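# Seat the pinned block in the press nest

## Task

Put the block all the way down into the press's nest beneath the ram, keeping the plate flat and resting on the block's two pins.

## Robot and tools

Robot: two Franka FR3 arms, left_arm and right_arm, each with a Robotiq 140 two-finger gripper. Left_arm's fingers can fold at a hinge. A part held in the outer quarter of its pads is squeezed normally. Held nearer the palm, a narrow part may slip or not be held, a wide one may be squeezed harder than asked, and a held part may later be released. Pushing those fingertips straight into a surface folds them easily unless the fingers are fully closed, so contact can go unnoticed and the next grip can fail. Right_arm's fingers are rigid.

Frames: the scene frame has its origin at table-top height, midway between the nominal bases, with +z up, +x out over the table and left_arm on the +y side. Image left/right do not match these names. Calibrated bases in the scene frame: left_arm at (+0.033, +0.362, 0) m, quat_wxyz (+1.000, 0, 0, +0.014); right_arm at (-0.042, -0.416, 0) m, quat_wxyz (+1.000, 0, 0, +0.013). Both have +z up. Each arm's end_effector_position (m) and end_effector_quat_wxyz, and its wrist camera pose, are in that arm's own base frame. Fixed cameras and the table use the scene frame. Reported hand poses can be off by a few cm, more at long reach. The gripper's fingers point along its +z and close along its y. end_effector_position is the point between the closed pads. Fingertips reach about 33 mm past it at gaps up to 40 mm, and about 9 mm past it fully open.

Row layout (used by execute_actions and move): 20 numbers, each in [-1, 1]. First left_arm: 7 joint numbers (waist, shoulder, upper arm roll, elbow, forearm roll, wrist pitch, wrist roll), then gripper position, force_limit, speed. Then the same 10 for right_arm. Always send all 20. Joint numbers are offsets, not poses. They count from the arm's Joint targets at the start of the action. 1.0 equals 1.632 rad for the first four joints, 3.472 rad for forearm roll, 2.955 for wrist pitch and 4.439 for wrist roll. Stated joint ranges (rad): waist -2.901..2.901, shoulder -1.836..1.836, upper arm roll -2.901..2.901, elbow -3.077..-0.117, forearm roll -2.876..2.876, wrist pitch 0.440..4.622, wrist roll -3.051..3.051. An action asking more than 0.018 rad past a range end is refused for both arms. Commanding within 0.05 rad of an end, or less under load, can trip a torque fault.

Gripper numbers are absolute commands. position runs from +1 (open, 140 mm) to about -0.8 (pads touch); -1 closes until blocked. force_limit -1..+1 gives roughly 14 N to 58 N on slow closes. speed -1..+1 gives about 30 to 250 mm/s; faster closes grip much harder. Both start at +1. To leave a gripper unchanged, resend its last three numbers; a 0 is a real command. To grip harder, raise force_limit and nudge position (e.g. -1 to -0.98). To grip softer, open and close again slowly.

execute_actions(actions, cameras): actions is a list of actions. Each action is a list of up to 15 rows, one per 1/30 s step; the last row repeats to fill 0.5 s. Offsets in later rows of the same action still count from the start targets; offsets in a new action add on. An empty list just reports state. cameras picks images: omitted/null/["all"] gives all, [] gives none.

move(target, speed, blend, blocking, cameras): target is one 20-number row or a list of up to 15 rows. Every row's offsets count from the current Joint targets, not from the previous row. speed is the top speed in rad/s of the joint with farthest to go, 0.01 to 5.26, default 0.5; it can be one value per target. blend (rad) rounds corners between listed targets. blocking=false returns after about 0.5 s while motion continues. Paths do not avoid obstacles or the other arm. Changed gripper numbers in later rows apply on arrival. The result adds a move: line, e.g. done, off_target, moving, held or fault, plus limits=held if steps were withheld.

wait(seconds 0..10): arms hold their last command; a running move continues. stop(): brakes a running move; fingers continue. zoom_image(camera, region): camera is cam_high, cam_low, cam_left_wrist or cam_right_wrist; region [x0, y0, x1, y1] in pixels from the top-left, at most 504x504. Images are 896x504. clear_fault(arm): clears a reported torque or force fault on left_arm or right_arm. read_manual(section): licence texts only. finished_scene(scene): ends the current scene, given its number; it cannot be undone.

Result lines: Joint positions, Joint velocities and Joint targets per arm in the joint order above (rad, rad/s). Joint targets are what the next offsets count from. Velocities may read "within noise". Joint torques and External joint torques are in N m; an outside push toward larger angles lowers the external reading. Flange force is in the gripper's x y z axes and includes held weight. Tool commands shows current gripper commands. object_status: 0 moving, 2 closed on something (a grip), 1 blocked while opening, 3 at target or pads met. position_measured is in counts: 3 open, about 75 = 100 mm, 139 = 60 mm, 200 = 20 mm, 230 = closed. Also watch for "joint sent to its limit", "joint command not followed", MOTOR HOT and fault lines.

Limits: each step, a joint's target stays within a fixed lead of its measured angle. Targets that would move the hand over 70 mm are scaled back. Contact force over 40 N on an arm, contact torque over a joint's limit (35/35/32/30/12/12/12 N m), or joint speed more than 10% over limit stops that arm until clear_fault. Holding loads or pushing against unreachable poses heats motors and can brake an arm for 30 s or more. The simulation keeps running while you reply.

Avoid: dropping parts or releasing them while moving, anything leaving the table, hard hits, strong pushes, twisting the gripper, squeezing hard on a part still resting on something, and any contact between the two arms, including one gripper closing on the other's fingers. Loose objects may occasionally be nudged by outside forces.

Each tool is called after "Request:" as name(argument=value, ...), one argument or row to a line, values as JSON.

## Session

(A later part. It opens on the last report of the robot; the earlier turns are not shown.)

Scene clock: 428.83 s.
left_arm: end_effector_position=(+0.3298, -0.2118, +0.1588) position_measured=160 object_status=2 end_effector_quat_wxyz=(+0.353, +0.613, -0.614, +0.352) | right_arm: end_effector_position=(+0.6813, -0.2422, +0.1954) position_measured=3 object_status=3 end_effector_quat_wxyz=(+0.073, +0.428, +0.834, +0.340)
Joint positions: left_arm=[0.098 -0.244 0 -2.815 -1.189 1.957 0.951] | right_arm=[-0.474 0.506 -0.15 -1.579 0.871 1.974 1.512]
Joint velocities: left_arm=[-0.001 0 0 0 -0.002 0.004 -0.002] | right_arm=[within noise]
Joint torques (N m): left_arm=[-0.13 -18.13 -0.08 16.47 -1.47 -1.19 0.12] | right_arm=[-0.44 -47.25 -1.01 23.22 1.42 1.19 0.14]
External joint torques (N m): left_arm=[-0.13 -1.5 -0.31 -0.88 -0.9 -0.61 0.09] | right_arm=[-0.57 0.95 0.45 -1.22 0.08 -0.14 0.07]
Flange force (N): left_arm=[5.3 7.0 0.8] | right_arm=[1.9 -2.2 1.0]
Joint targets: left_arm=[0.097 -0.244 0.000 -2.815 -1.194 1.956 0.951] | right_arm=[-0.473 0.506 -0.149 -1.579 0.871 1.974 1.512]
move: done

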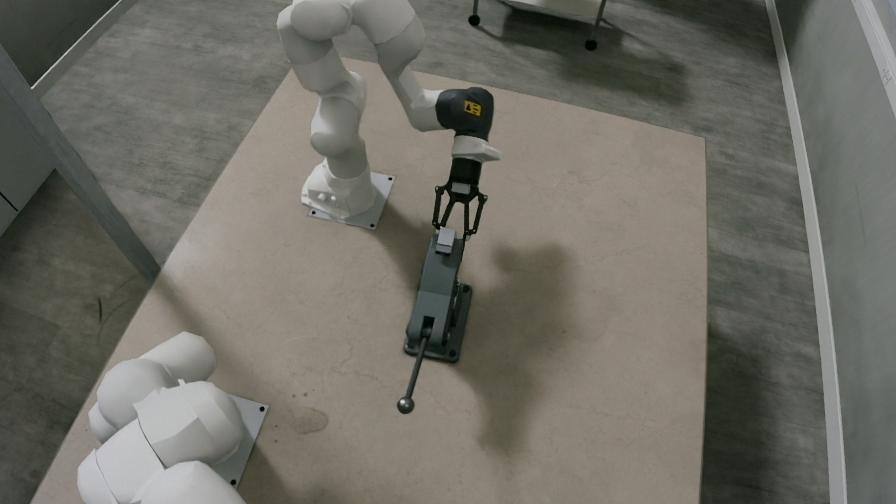

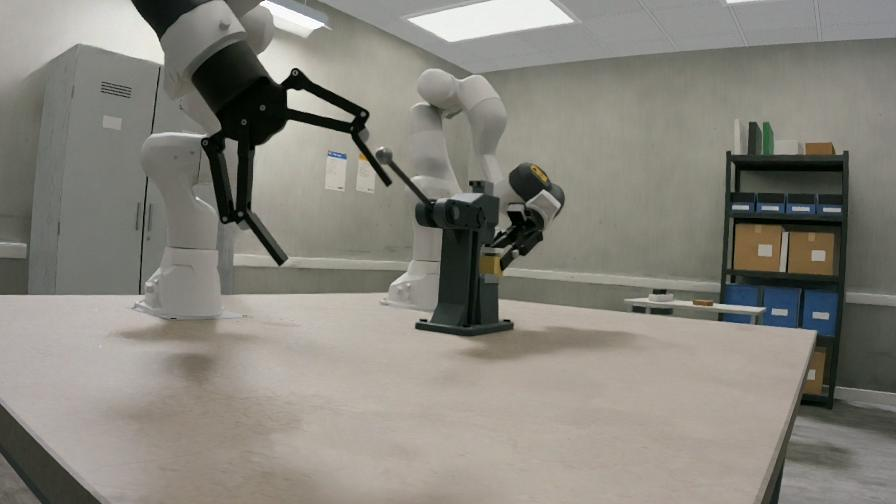

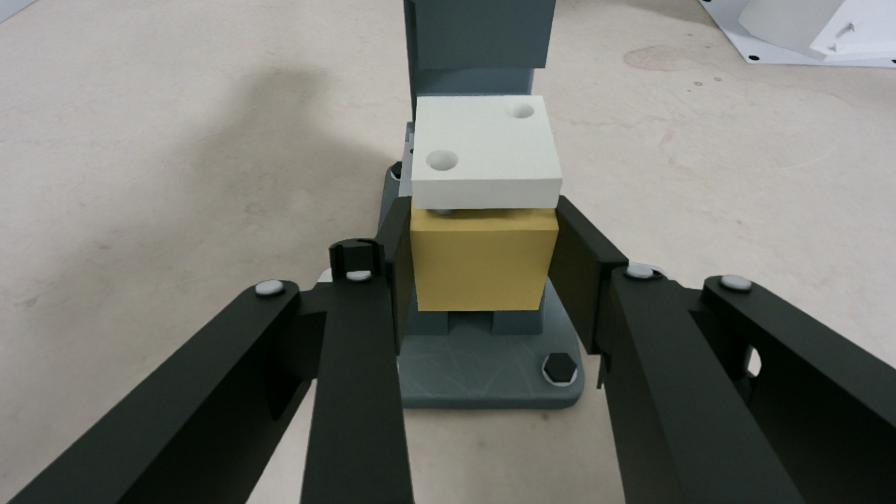

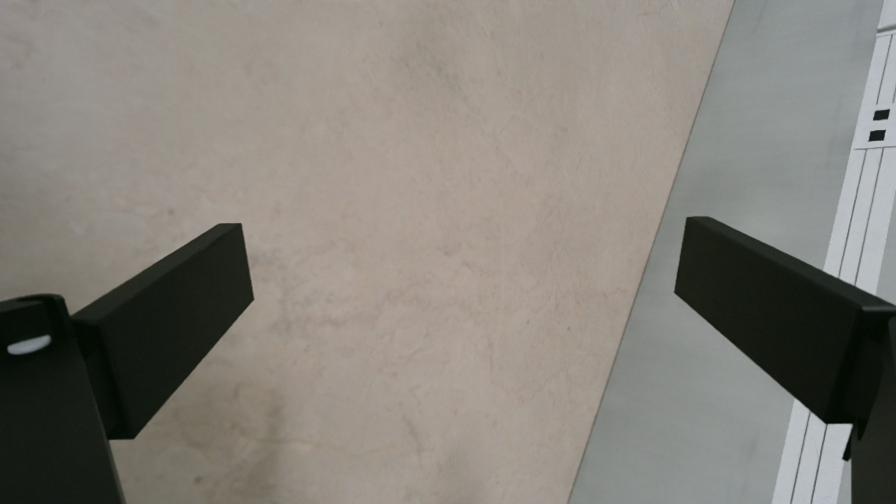

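Request:
move(
  target=[-0.0610, -0.0035, 0, -0.0050, -0.0222, 0.0173, -0.0035, -1, 0, -1, 0, 0, 0, 0, 0, 0, 0, 1, 1, 1],
  speed=0.05,
)

Request:
zoom_image(
  camera="cam_low",
  region=[465, 230, 515, 285],
)

Request:
zoom_image(
  camera="cam_left_wrist",
  region=[380, 0, 580, 220],
)

Request:
zoom_image(
  camera="cam_left_wrist",
  region=[380, 180, 600, 380],
)

Scene clock: 450.33 s.
left_arm: end_effector_position=(+0.3290, -0.2402, +0.1576) position_measured=160 object_status=2 end_effector_quat_wxyz=(+0.353, +0.611, -0.615, +0.352) | right_arm: end_effector_position=(+0.6813, -0.2422, +0.1954) position_measured=3 object_status=3 end_effector_quat_wxyz=(+0.073, +0.428, +0.834, +0.340)
Joint positions: left_arm=[-0.001 -0.246 0 -2.823 -1.266 2.008 0.941] | right_arm=[-0.474 0.506 -0.15 -1.579 0.871 1.974 1.512]
Joint velocities: left_arm=[-0.001 0 0.001 0.001 -0.002 0.005 -0.003] | right_arm=[within noise]
Joint torques (N m): left_arm=[-0.26 -19.34 -0.08 16.71 -1.51 -1.1 -0.01] | right_arm=[-0.47 -47.19 -0.94 23.2 1.4 1.22 0.11]
External joint torques (N m): left_arm=[-0.29 -2.76 -0.33 -0.73 -0.98 -0.54 -0.03] | right_arm=[-0.58 0.8 0.54 -1.13 0.07 -0.1 0.05]
Flange force (N): left_arm=[9.0 10.6 -1.2] | right_arm=[2.0 -2.1 0.9]
Joint targets: left_arm=[-0.003 -0.250 0.000 -2.823 -1.271 2.007 0.936] | right_arm=[-0.473 0.506 -0.149 -1.579 0.871 1.974 1.512]
move: done

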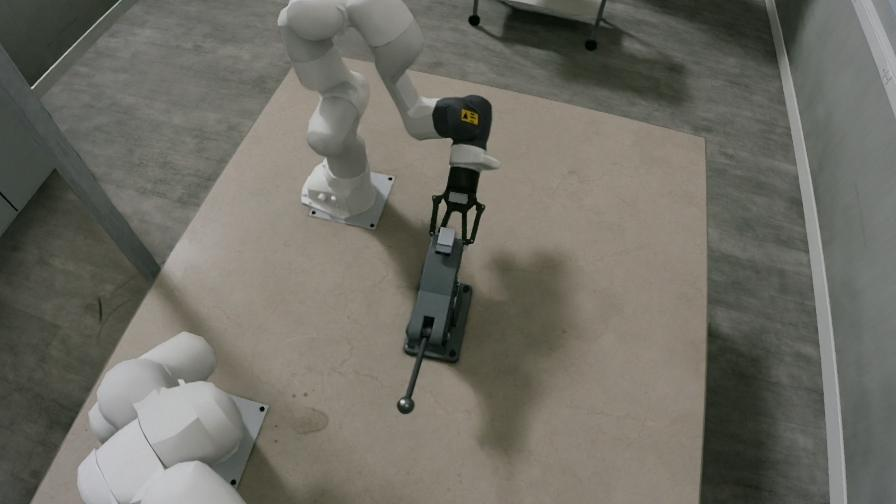

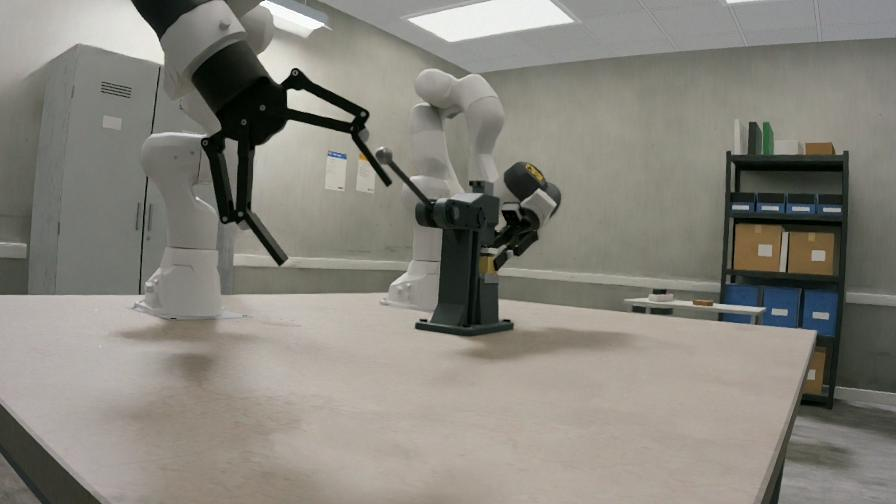

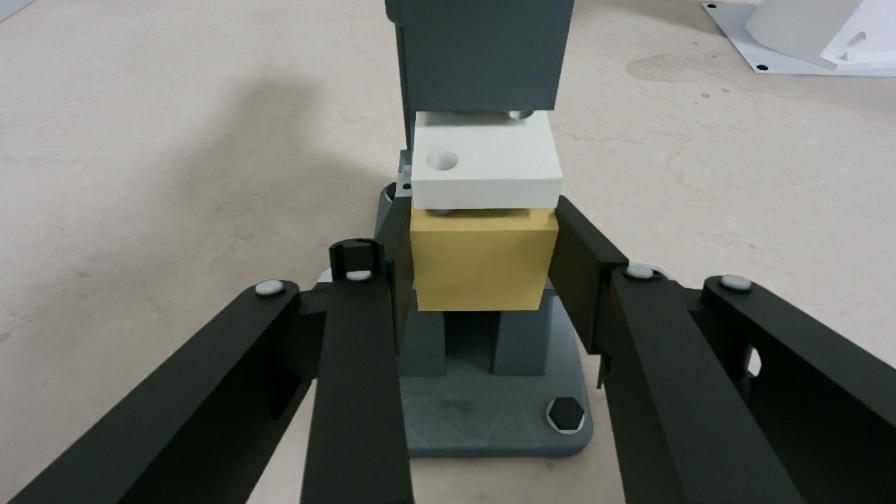

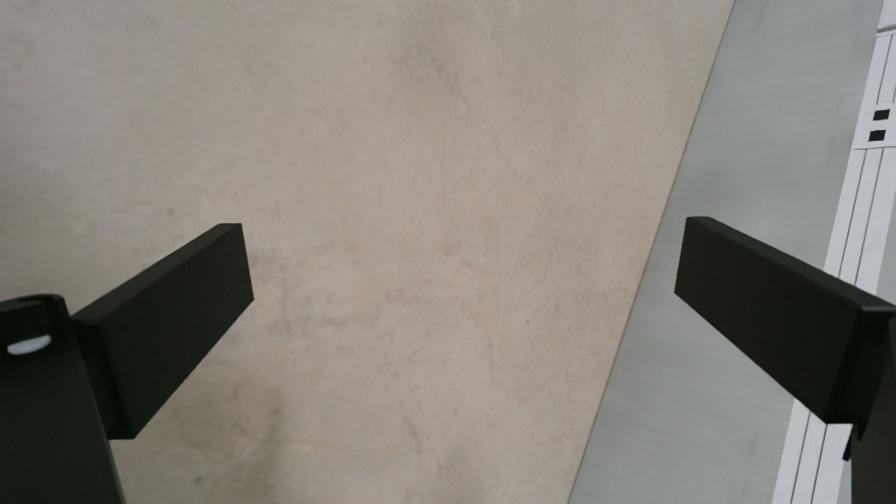

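Scaled by 9.164 from the camera's 896x504 image, which has a finer 1280x720 frame.

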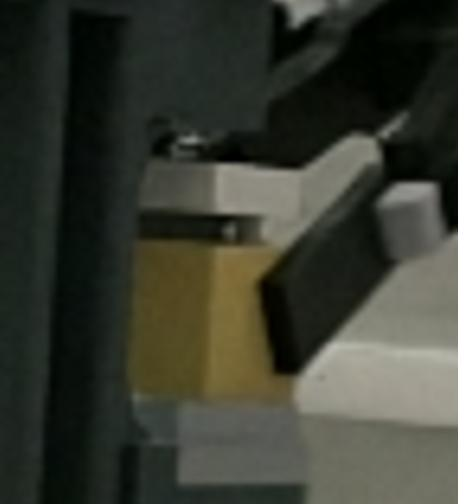

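Scaled by 2.291 from the camera's 896x504 image, which has a finer 1280x720 frame.

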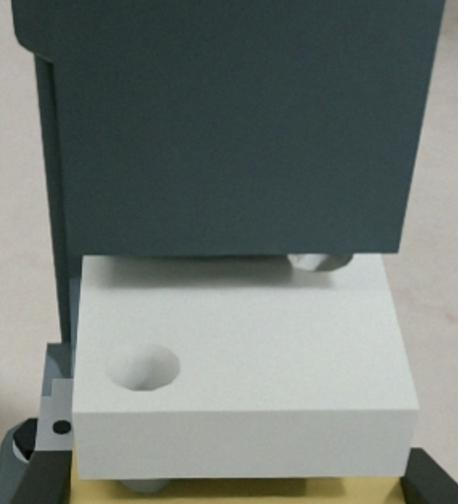

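Scaled by 2.291 from the camera's 896x504 image, which has a finer 1280x720 frame.

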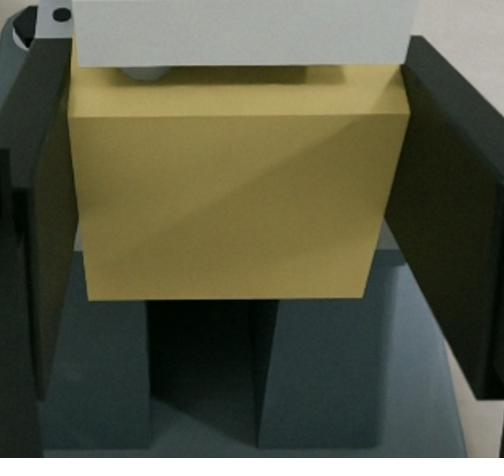

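Request:
move(
  target=[-0.0274, 0.0013, 0, 0.0009, -0.0101, 0.0080, -0.0017, -1, 0, -1, 0, 0, 0, 0, 0, 0, 0, 1, 1, 1],
  speed=0.04,
)

Request:
zoom_image(
  camera="cam_low",
  region=[465, 230, 515, 285],
)

Request:
zoom_image(
  camera="cam_left_wrist",
  region=[380, 180, 600, 380],
)

Scene clock: 466.73 s.
left_arm: end_effector_position=(+0.3294, -0.2528, +0.1579) position_measured=160 object_status=2 end_effector_quat_wxyz=(+0.353, +0.611, -0.615, +0.352) | right_arm: end_effector_position=(+0.6813, -0.2422, +0.1954) position_measured=3 object_status=3 end_effector_quat_wxyz=(+0.073, +0.428, +0.834, +0.340)
Joint positions: left_arm=[-0.046 -0.246 0 -2.823 -1.301 2.032 0.933] | right_arm=[-0.474 0.506 -0.15 -1.579 0.871 1.974 1.512]
Joint velocities: left_arm=[0 0 0 0.001 -0.004 0.004 -0.003] | right_arm=[within noise]
Joint torques (N m): left_arm=[0.09 -18.87 -0.12 17.35 -1.48 -1.09 -0.06] | right_arm=[-0.43 -47.19 -0.95 23.29 1.41 1.19 0.09]
External joint torques (N m): left_arm=[0.08 -2.3 -0.32 -0.1 -0.98 -0.54 -0.08] | right_arm=[-0.52 0.87 0.54 -1.12 0.07 -0.14 0.02]
Flange force (N): left_arm=[7.1 7.4 -1.4] | right_arm=[1.7 -2.0 1.0]
Joint targets: left_arm=[-0.048 -0.247 0.000 -2.821 -1.306 2.031 0.928] | right_arm=[-0.473 0.506 -0.149 -1.579 0.871 1.974 1.512]
move: done

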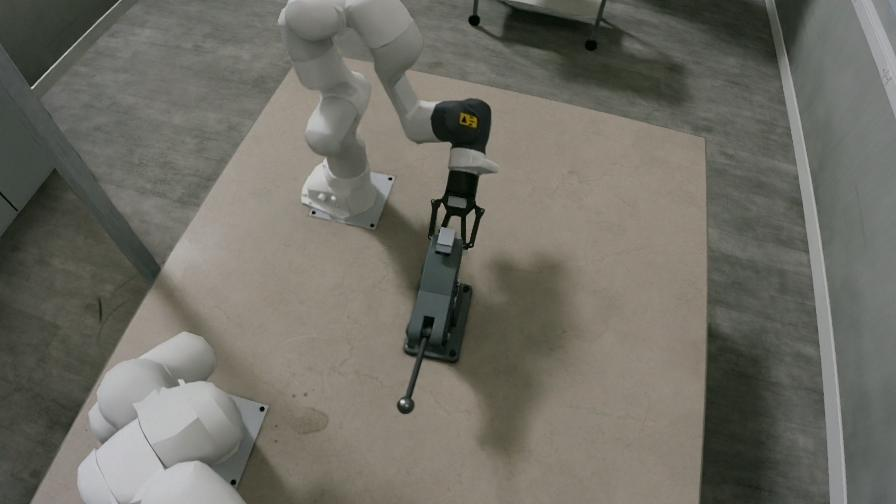

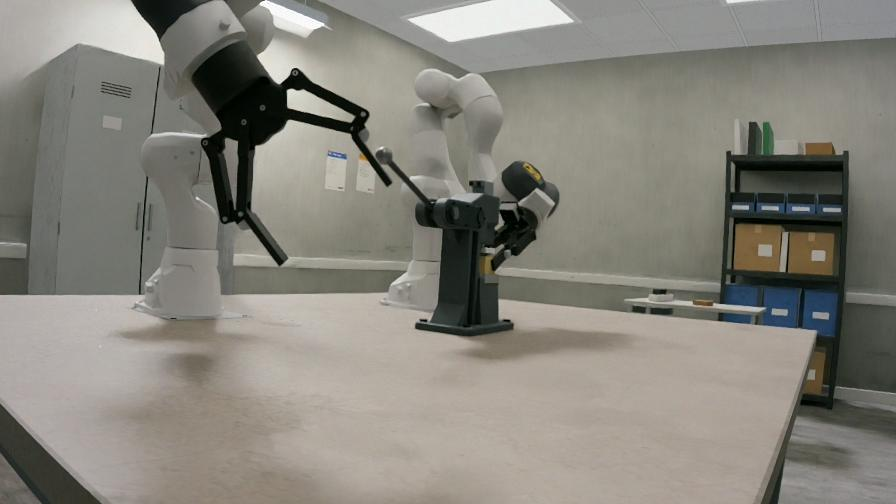

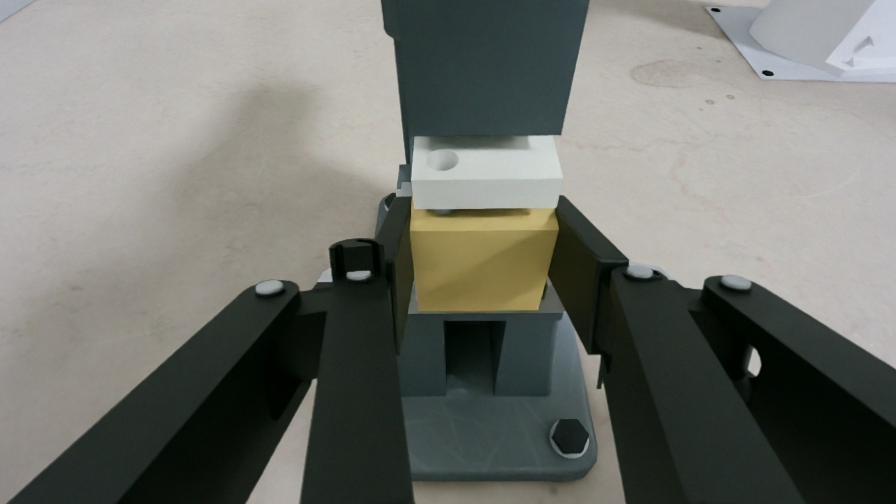

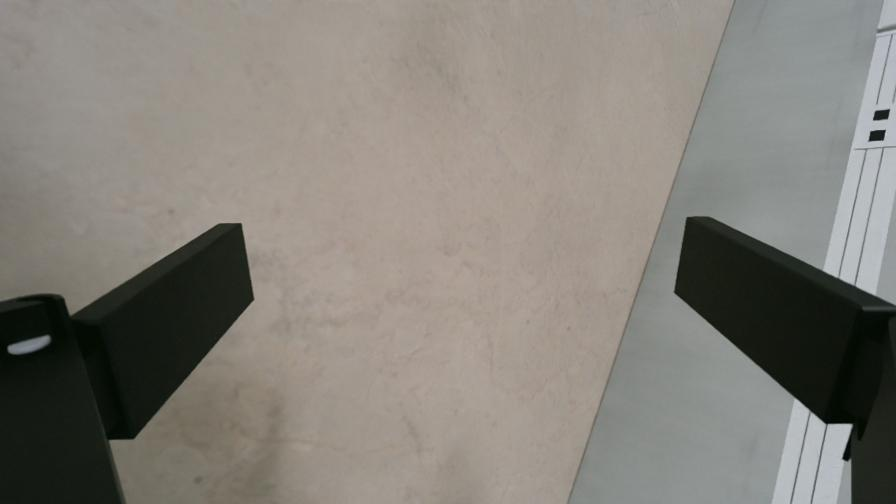

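Scaled by 9.164 from the camera's 896x504 image, which has a finer 1280x720 frame.

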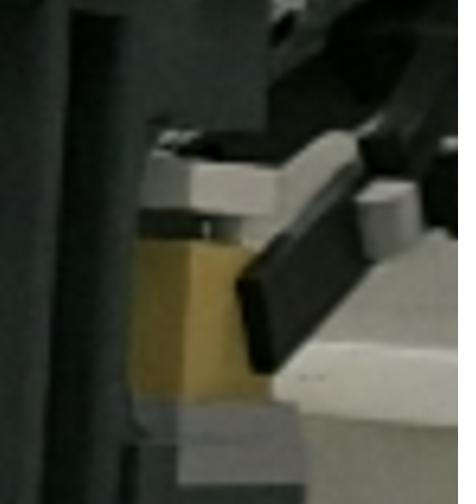

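Scaled by 2.291 from the camera's 896x504 image, which has a finer 1280x720 frame.

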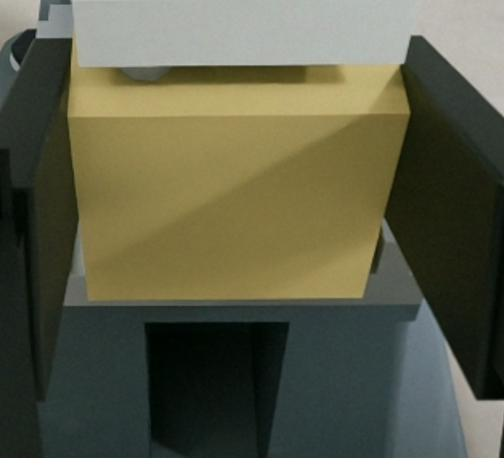

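Request:
zoom_image(
  camera="cam_left_wrist",
  region=[520, 260, 580, 330],
)

Request:
zoom_image(
  camera="cam_left_wrist",
  region=[395, 260, 455, 330],
)

Scaled by 7.200 from the camera's 896x504 image, which has a finer 1280x720 frame.

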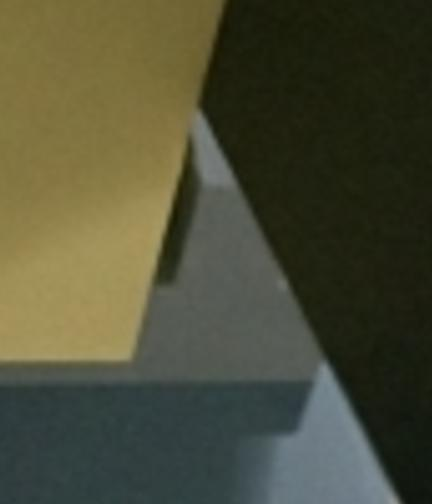

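Scaled by 7.200 from the camera's 896x504 image, which has a finer 1280x720 frame.

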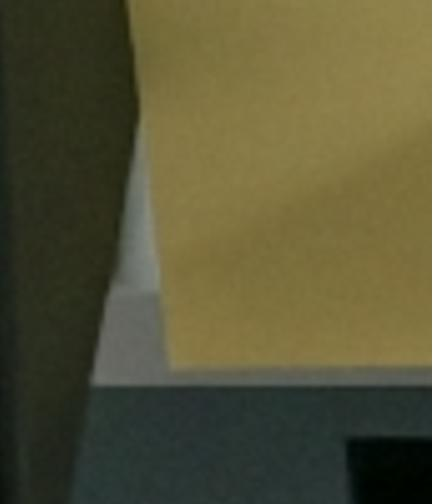

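Request:
move(
  target=[-0.0110, 0.0005, 0, 0.0004, -0.0041, 0.0032, -0.0007, -1, 0, -1, 0, 0, 0, 0, 0, 0, 0, 1, 1, 1],
  speed=0.02,
  cameras=["cam_low", "cam_left_wrist"],
)

Request:
zoom_image(
  camera="cam_left_wrist",
  region=[520, 260, 580, 330],
)

Request:
zoom_image(
  camera="cam_left_wrist",
  region=[395, 260, 455, 330],
)

Request:
zoom_image(
  camera="cam_low",
  region=[465, 230, 515, 285],
)

Scene clock: 487.50 s.
left_arm: end_effector_position=(+0.3294, -0.2578, +0.1580) position_measured=160 object_status=2 end_effector_quat_wxyz=(+0.353, +0.612, -0.614, +0.352) | right_arm: end_effector_position=(+0.6813, -0.2422, +0.1954) position_measured=3 object_status=3 end_effector_quat_wxyz=(+0.073, +0.428, +0.834, +0.340)
Joint positions: left_arm=[-0.064 -0.246 0 -2.823 -1.316 2.041 0.93] | right_arm=[-0.474 0.506 -0.15 -1.579 0.871 1.974 1.512]
Joint velocities: left_arm=[-0.001 -0.002 -0.001 0 -0.003 0.003 -0.001] | right_arm=[within noise]
Joint torques (N m): left_arm=[-0.56 -18.68 -0.03 17.41 -1.43 -1.1 -0.02] | right_arm=[-0.42 -47.27 -0.91 23.26 1.41 1.17 0.14]
External joint torques (N m): left_arm=[-0.59 -2.06 -0.26 -0.11 -0.94 -0.56 -0.05] | right_arm=[-0.41 1.01 0.66 -1.25 0.06 -0.18 0.07]
Flange force (N): left_arm=[6.7 6.8 -0.2] | right_arm=[1.9 -2.0 1.2]
Joint targets: left_arm=[-0.066 -0.247 0.000 -2.821 -1.320 2.040 0.925] | right_arm=[-0.473 0.506 -0.149 -1.579 0.871 1.974 1.512]
move: done
Images, in order (width x height): cam_low 896x504, cam_left_wrist 896x504.

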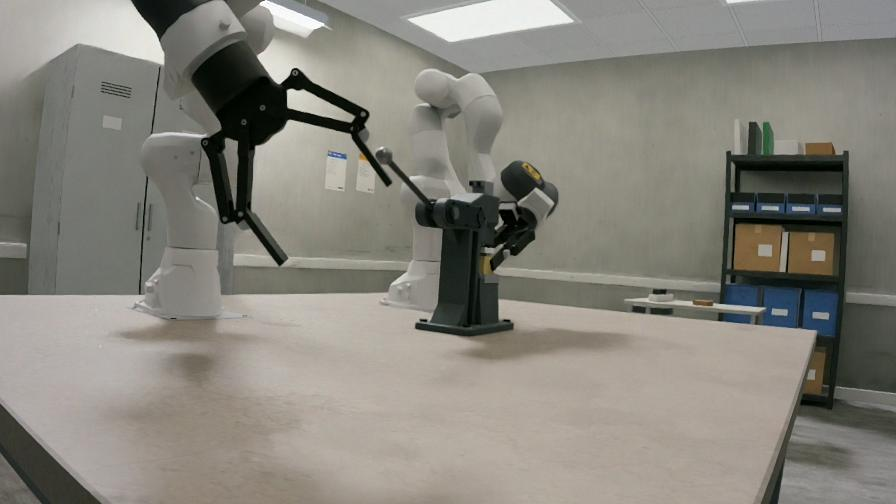

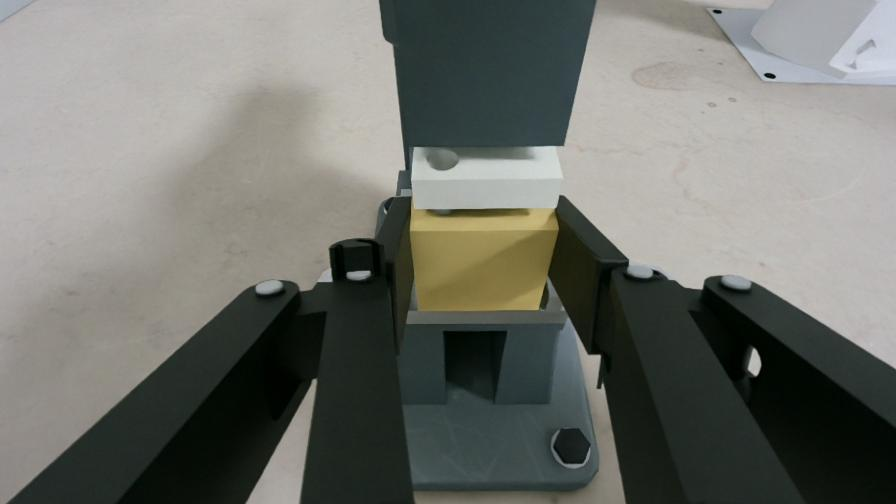

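Scaled by 7.200 from the camera's 896x504 image, which has a finer 1280x720 frame.

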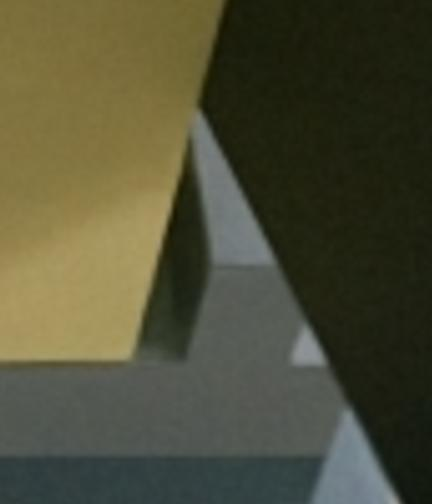

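Scaled by 7.200 from the camera's 896x504 image, which has a finer 1280x720 frame.

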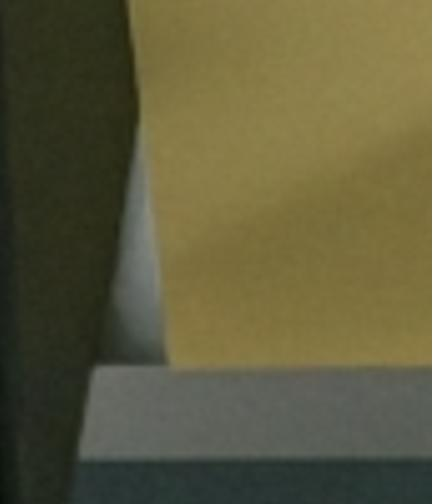

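Scaled by 9.164 from the camera's 896x504 image, which has a finer 1280x720 frame.

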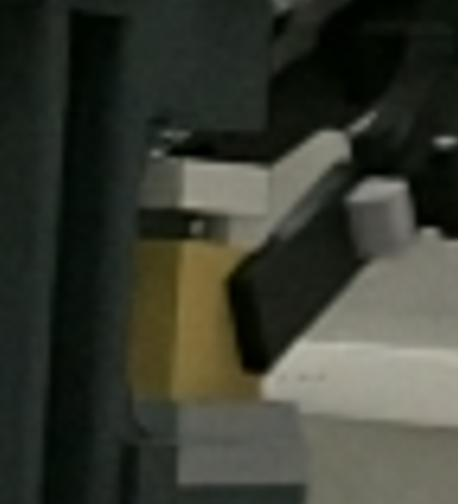

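Request:
move(
  target=[-0.0079, 0.0004, 0, 0.0003, -0.0029, 0.0023, -0.0005, -1, 0, -1, 0, 0, 0, 0, 0, 0, 0, 1, 1, 1],
  speed=0.02,
  cameras=["cam_low", "cam_left_wrist"],
)

Request:
zoom_image(
  camera="cam_left_wrist",
  region=[520, 260, 580, 330],
)

Request:
zoom_image(
  camera="cam_left_wrist",
  region=[395, 260, 455, 330],
)

Request:
zoom_image(
  camera="cam_low",
  region=[465, 230, 515, 285],
)

Scene clock: 493.67 s.
left_arm: end_effector_position=(+0.3293, -0.2614, +0.1580) position_measured=160 object_status=2 end_effector_quat_wxyz=(+0.353, +0.612, -0.614, +0.352) | right_arm: end_effector_position=(+0.6813, -0.2422, +0.1954) position_measured=3 object_status=3 end_effector_quat_wxyz=(+0.073, +0.428, +0.834, +0.340)
Joint positions: left_arm=[-0.077 -0.246 0 -2.823 -1.326 2.048 0.927] | right_arm=[-0.474 0.506 -0.15 -1.579 0.871 1.974 1.512]
Joint velocities: left_arm=[-0.002 0.001 0 0 -0.003 0.003 -0.003] | right_arm=[within noise]
Joint torques (N m): left_arm=[-0.13 -18.34 -0.07 17.54 -1.39 -1.06 -0.1] | right_arm=[-0.44 -47.25 -0.95 23.24 1.42 1.18 0.1]
External joint torques (N m): left_arm=[-0.16 -1.64 -0.29 0.02 -0.9 -0.52 -0.13] | right_arm=[-0.61 0.91 0.48 -1.2 0.08 -0.15 0.03]
Flange force (N): left_arm=[5.4 5.1 -0.3] | right_arm=[1.9 -2.2 1.0]
Joint targets: left_arm=[-0.078 -0.246 0.000 -2.820 -1.331 2.047 0.923] | right_arm=[-0.473 0.506 -0.149 -1.579 0.871 1.974 1.512]
move: done
Images, in order (width x height): cam_low 896x504, cam_left_wrist 896x504.

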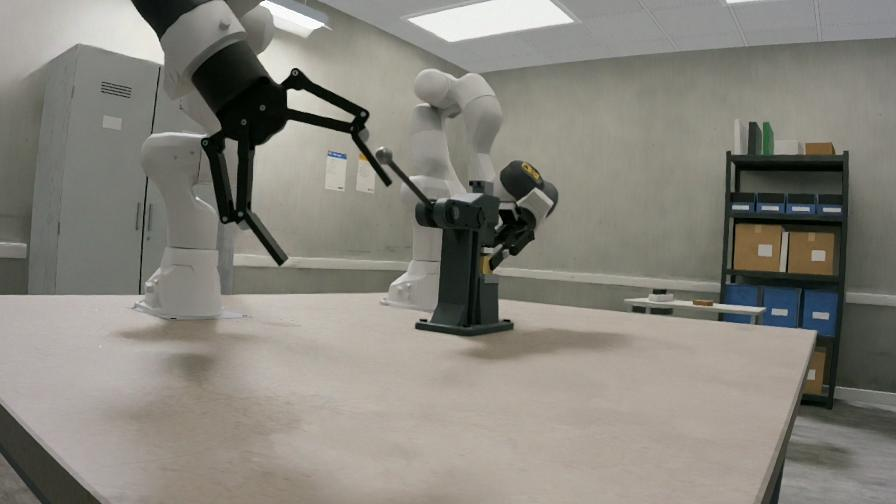

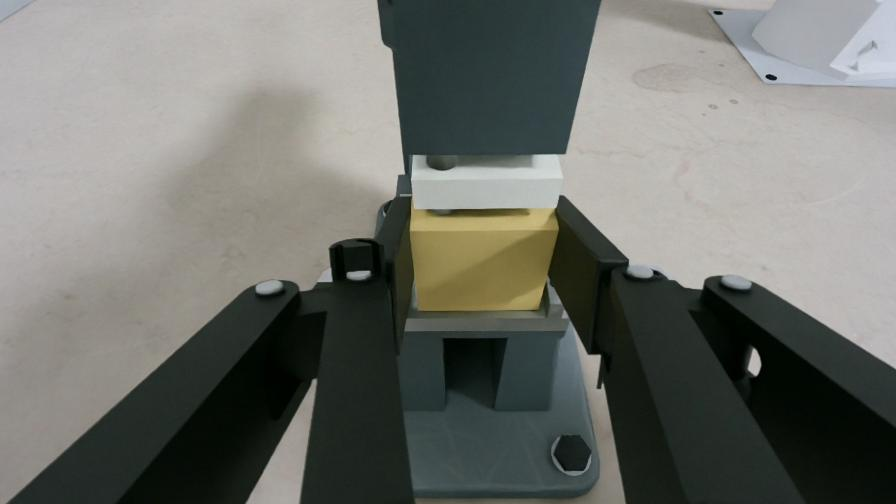

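Scaled by 7.200 from the camera's 896x504 image, which has a finer 1280x720 frame.

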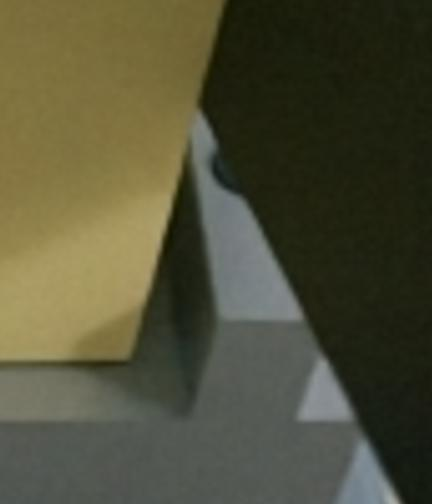

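Scaled by 7.200 from the camera's 896x504 image, which has a finer 1280x720 frame.

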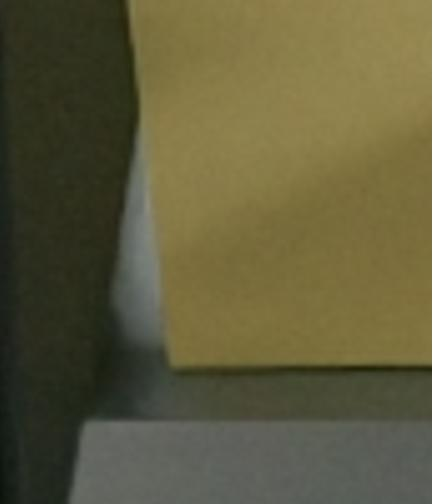

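Scaled by 9.164 from the camera's 896x504 image, which has a finer 1280x720 frame.

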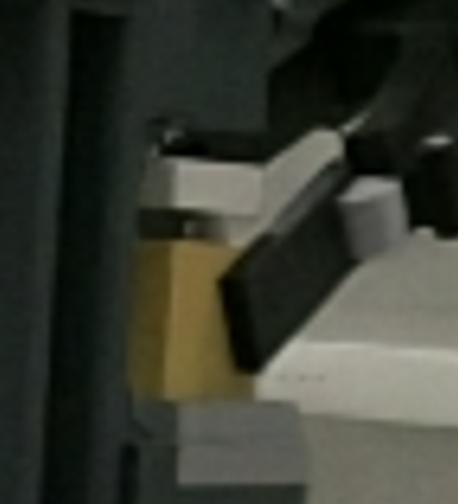

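Request:
move(
  target=[-0.0003, 0.0041, 0, 0.0003, -0.0010, 0.0006, 0.0015, -1, 0, -1, 0, 0, 0, 0, 0, 0, 0, 1, 1, 1],
  speed=0.01,
  cameras=["cam_low", "cam_left_wrist"],
)

Request:
zoom_image(
  camera="cam_left_wrist",
  region=[520, 260, 580, 330],
)

Request:
zoom_image(
  camera="cam_left_wrist",
  region=[395, 260, 455, 330],
)

Scene clock: 512.73 s.
left_arm: end_effector_position=(+0.3303, -0.2618, +0.1578) position_measured=160 object_status=2 end_effector_quat_wxyz=(+0.354, +0.613, -0.612, +0.352) | right_arm: end_effector_position=(+0.6813, -0.2422, +0.1954) position_measured=3 object_status=3 end_effector_quat_wxyz=(+0.073, +0.428, +0.834, +0.340)
Joint positions: left_arm=[-0.077 -0.242 0 -2.822 -1.33 2.049 0.927] | right_arm=[-0.474 0.506 -0.15 -1.579 0.871 1.974 1.512]
Joint velocities: within noise
Joint torques (N m): left_arm=[-0.26 -16.31 -0.4 17.05 -1.26 -0.47 0.2] | right_arm=[-0.44 -47.28 -0.9 23.21 1.42 1.18 0.12]
External joint torques (N m): left_arm=[-0.32 0.39 -0.65 -0.37 -0.78 0.07 0.17] | right_arm=[-0.54 0.9 0.58 -1.24 0.08 -0.15 0.05]
Flange force (N): left_arm=[-0.7 0.3 5.2] | right_arm=[2.2 -2.2 1.0]
Joint targets: left_arm=[-0.079 -0.239 0.000 -2.820 -1.334 2.049 0.930] | right_arm=[-0.473 0.506 -0.149 -1.579 0.871 1.974 1.512]
move: done
Images, in order (width x height): cam_low 896x504, cam_left_wrist 896x504.

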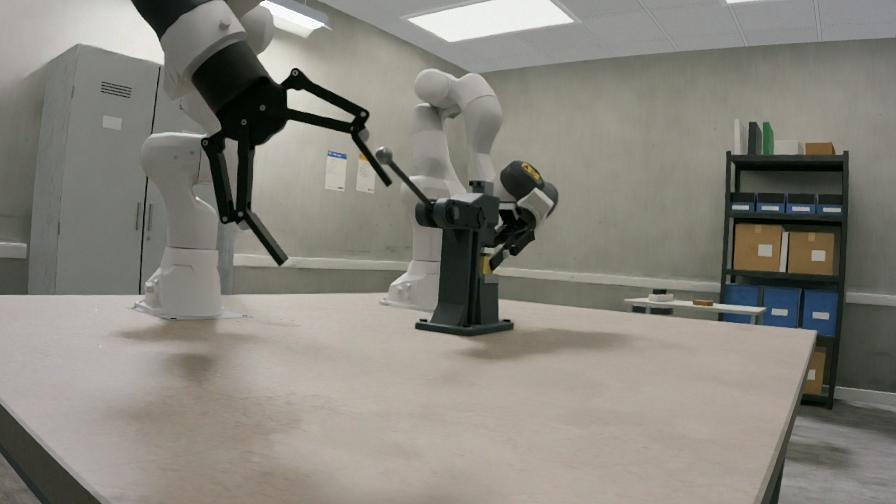

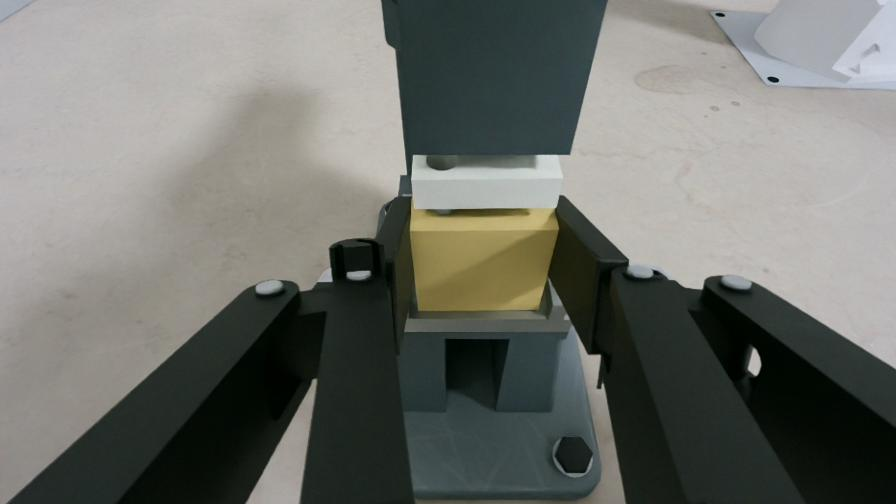

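Scaled by 7.200 from the camera's 896x504 image, which has a finer 1280x720 frame.

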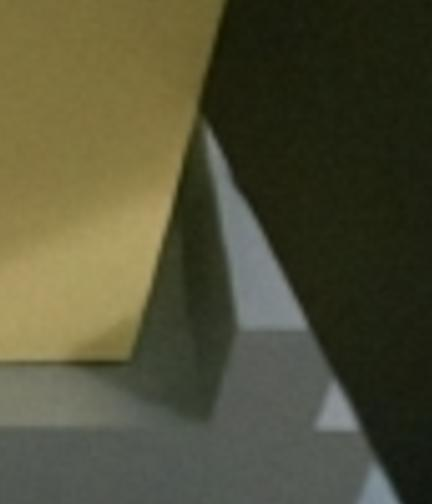

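Scaled by 7.200 from the camera's 896x504 image, which has a finer 1280x720 frame.

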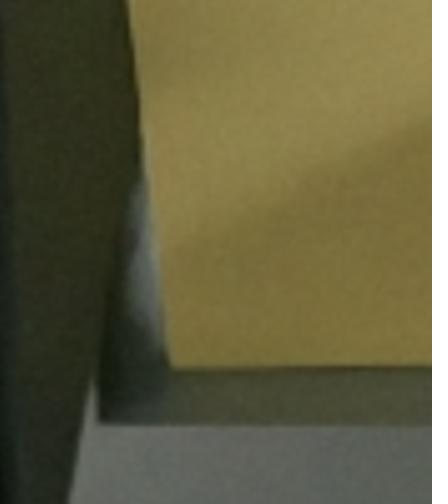

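Request:
move(
  target=[
    [0.0001, -0.0020, 0, -0.0001, 0.0005, -0.0003, -0.0007, -1, 0, -1, 0, 0, 0, 0, 0, 0, 0, 1, 1, 1],
  ],
  speed=0.01,
  cameras=[],
)

Scene clock: 552.20 s.
left_arm: end_effector_position=(+0.3304, -0.2619, +0.1578) position_measured=160 object_status=2 end_effector_quat_wxyz=(+0.354, +0.613, -0.612, +0.352) | right_arm: end_effector_position=(+0.6813, -0.2422, +0.1954) position_measured=3 object_status=3 end_effector_quat_wxyz=(+0.073, +0.428, +0.834, +0.340)
Joint positions: left_arm=[-0.077 -0.242 0 -2.822 -1.331 2.049 0.927] | right_arm=[-0.474 0.506 -0.15 -1.579 0.871 1.974 1.512]
Joint velocities: within noise
Joint torques (N m): left_arm=[-0.15 -17.53 -0.48 16.76 -0.96 -0.6 0.08] | right_arm=[-0.48 -47.29 -0.96 23.2 1.4 1.18 0.15]
External joint torques (N m): left_arm=[-0.15 -0.77 -0.68 -0.71 -0.47 -0.04 0.06] | right_arm=[-0.5 0.78 0.57 -1.16 0.06 -0.15 0.08]
Flange force (N): left_arm=[2.8 4.7 1.3] | right_arm=[2.2 -2.0 0.9]
Joint targets: left_arm=[-0.079 -0.243 0.000 -2.820 -1.332 2.048 0.927] | right_arm=[-0.473 0.506 -0.149 -1.579 0.871 1.974 1.512]
move: done
No camera images: "cameras" was empty.

Request:
move(
  target=[0, 0, 0, 0, 0, 0, 0, 0.05, 0, -1, 0, 0, 0, 0, 0, 0, 0, 1, 1, 1],
  speed=0.05,
  cameras=["cam_low", "cam_left_wrist"],
)

Request:
zoom_image(
  camera="cam_left_wrist",
  region=[380, 120, 600, 340],
)

Request:
zoom_image(
  camera="cam_low",
  region=[465, 230, 515, 285],
)

Scene clock: 555.87 s.
left_arm: end_effector_position=(+0.3305, -0.2619, +0.1579) position_measured=123 object_status=0 end_effector_quat_wxyz=(+0.354, +0.613, -0.612, +0.352) | right_arm: end_effector_position=(+0.6813, -0.2422, +0.1954) position_measured=3 object_status=3 end_effector_quat_wxyz=(+0.073, +0.428, +0.834, +0.340)
Joint positions: left_arm=[-0.078 -0.242 0 -2.821 -1.331 2.049 0.927] | right_arm=[-0.474 0.506 -0.15 -1.579 0.871 1.974 1.512]
Joint velocities: within noise
Joint torques (N m): left_arm=[-0.11 -17.71 -0.31 16.57 -0.82 -0.62 0.1] | right_arm=[-0.52 -47.18 -0.91 23.25 1.4 1.18 0.09]
External joint torques (N m): left_arm=[-0.12 -0.91 -0.51 -0.93 -0.33 -0.07 0.07] | right_arm=[-0.27 0.9 0.84 -1.13 0.07 -0.18 0.02]
Flange force (N): left_arm=[3.0 5.7 0.2] | right_arm=[1.8 -1.8 1.3]
Joint targets: left_arm=[-0.079 -0.243 0.000 -2.820 -1.332 2.048 0.927] | right_arm=[-0.473 0.506 -0.149 -1.579 0.871 1.974 1.512]
move: done
Images, in order (width x height): cam_low 896x504, cam_left_wrist 896x504.

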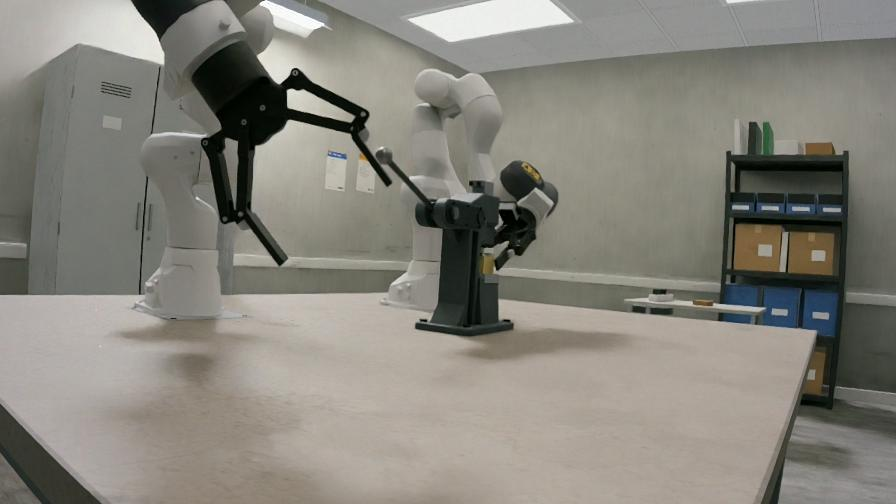

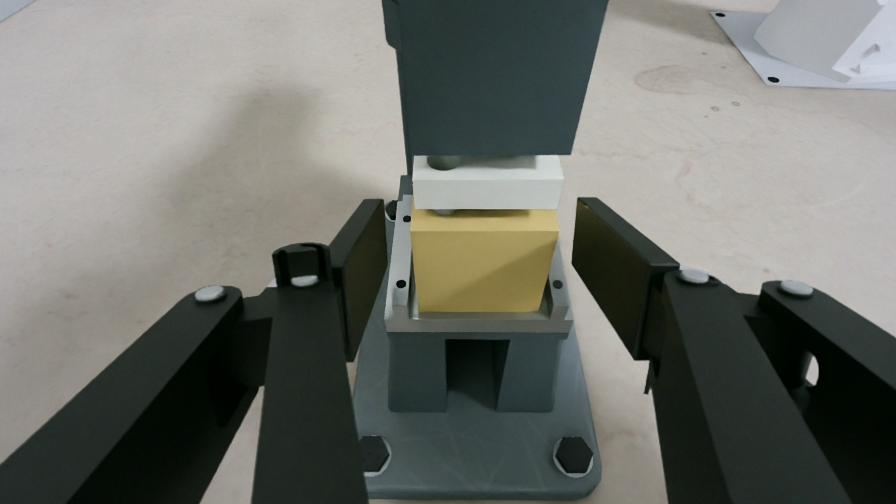

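Scaled by 2.291 from the camera's 896x504 image, which has a finer 1280x720 frame.

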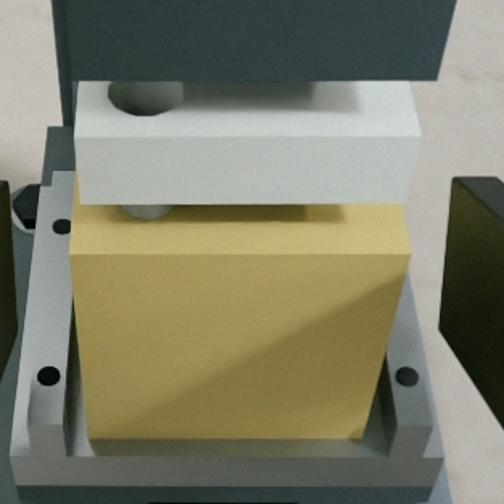

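Scaled by 9.164 from the camera's 896x504 image, which has a finer 1280x720 frame.

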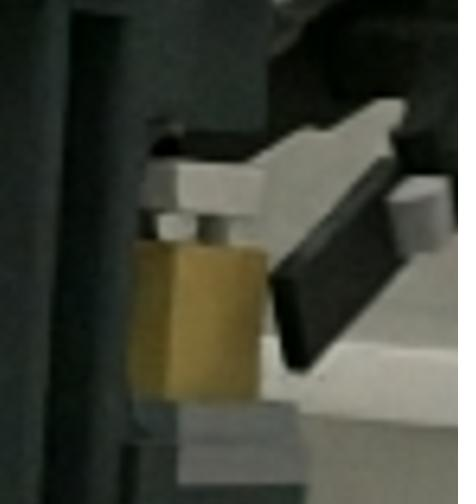

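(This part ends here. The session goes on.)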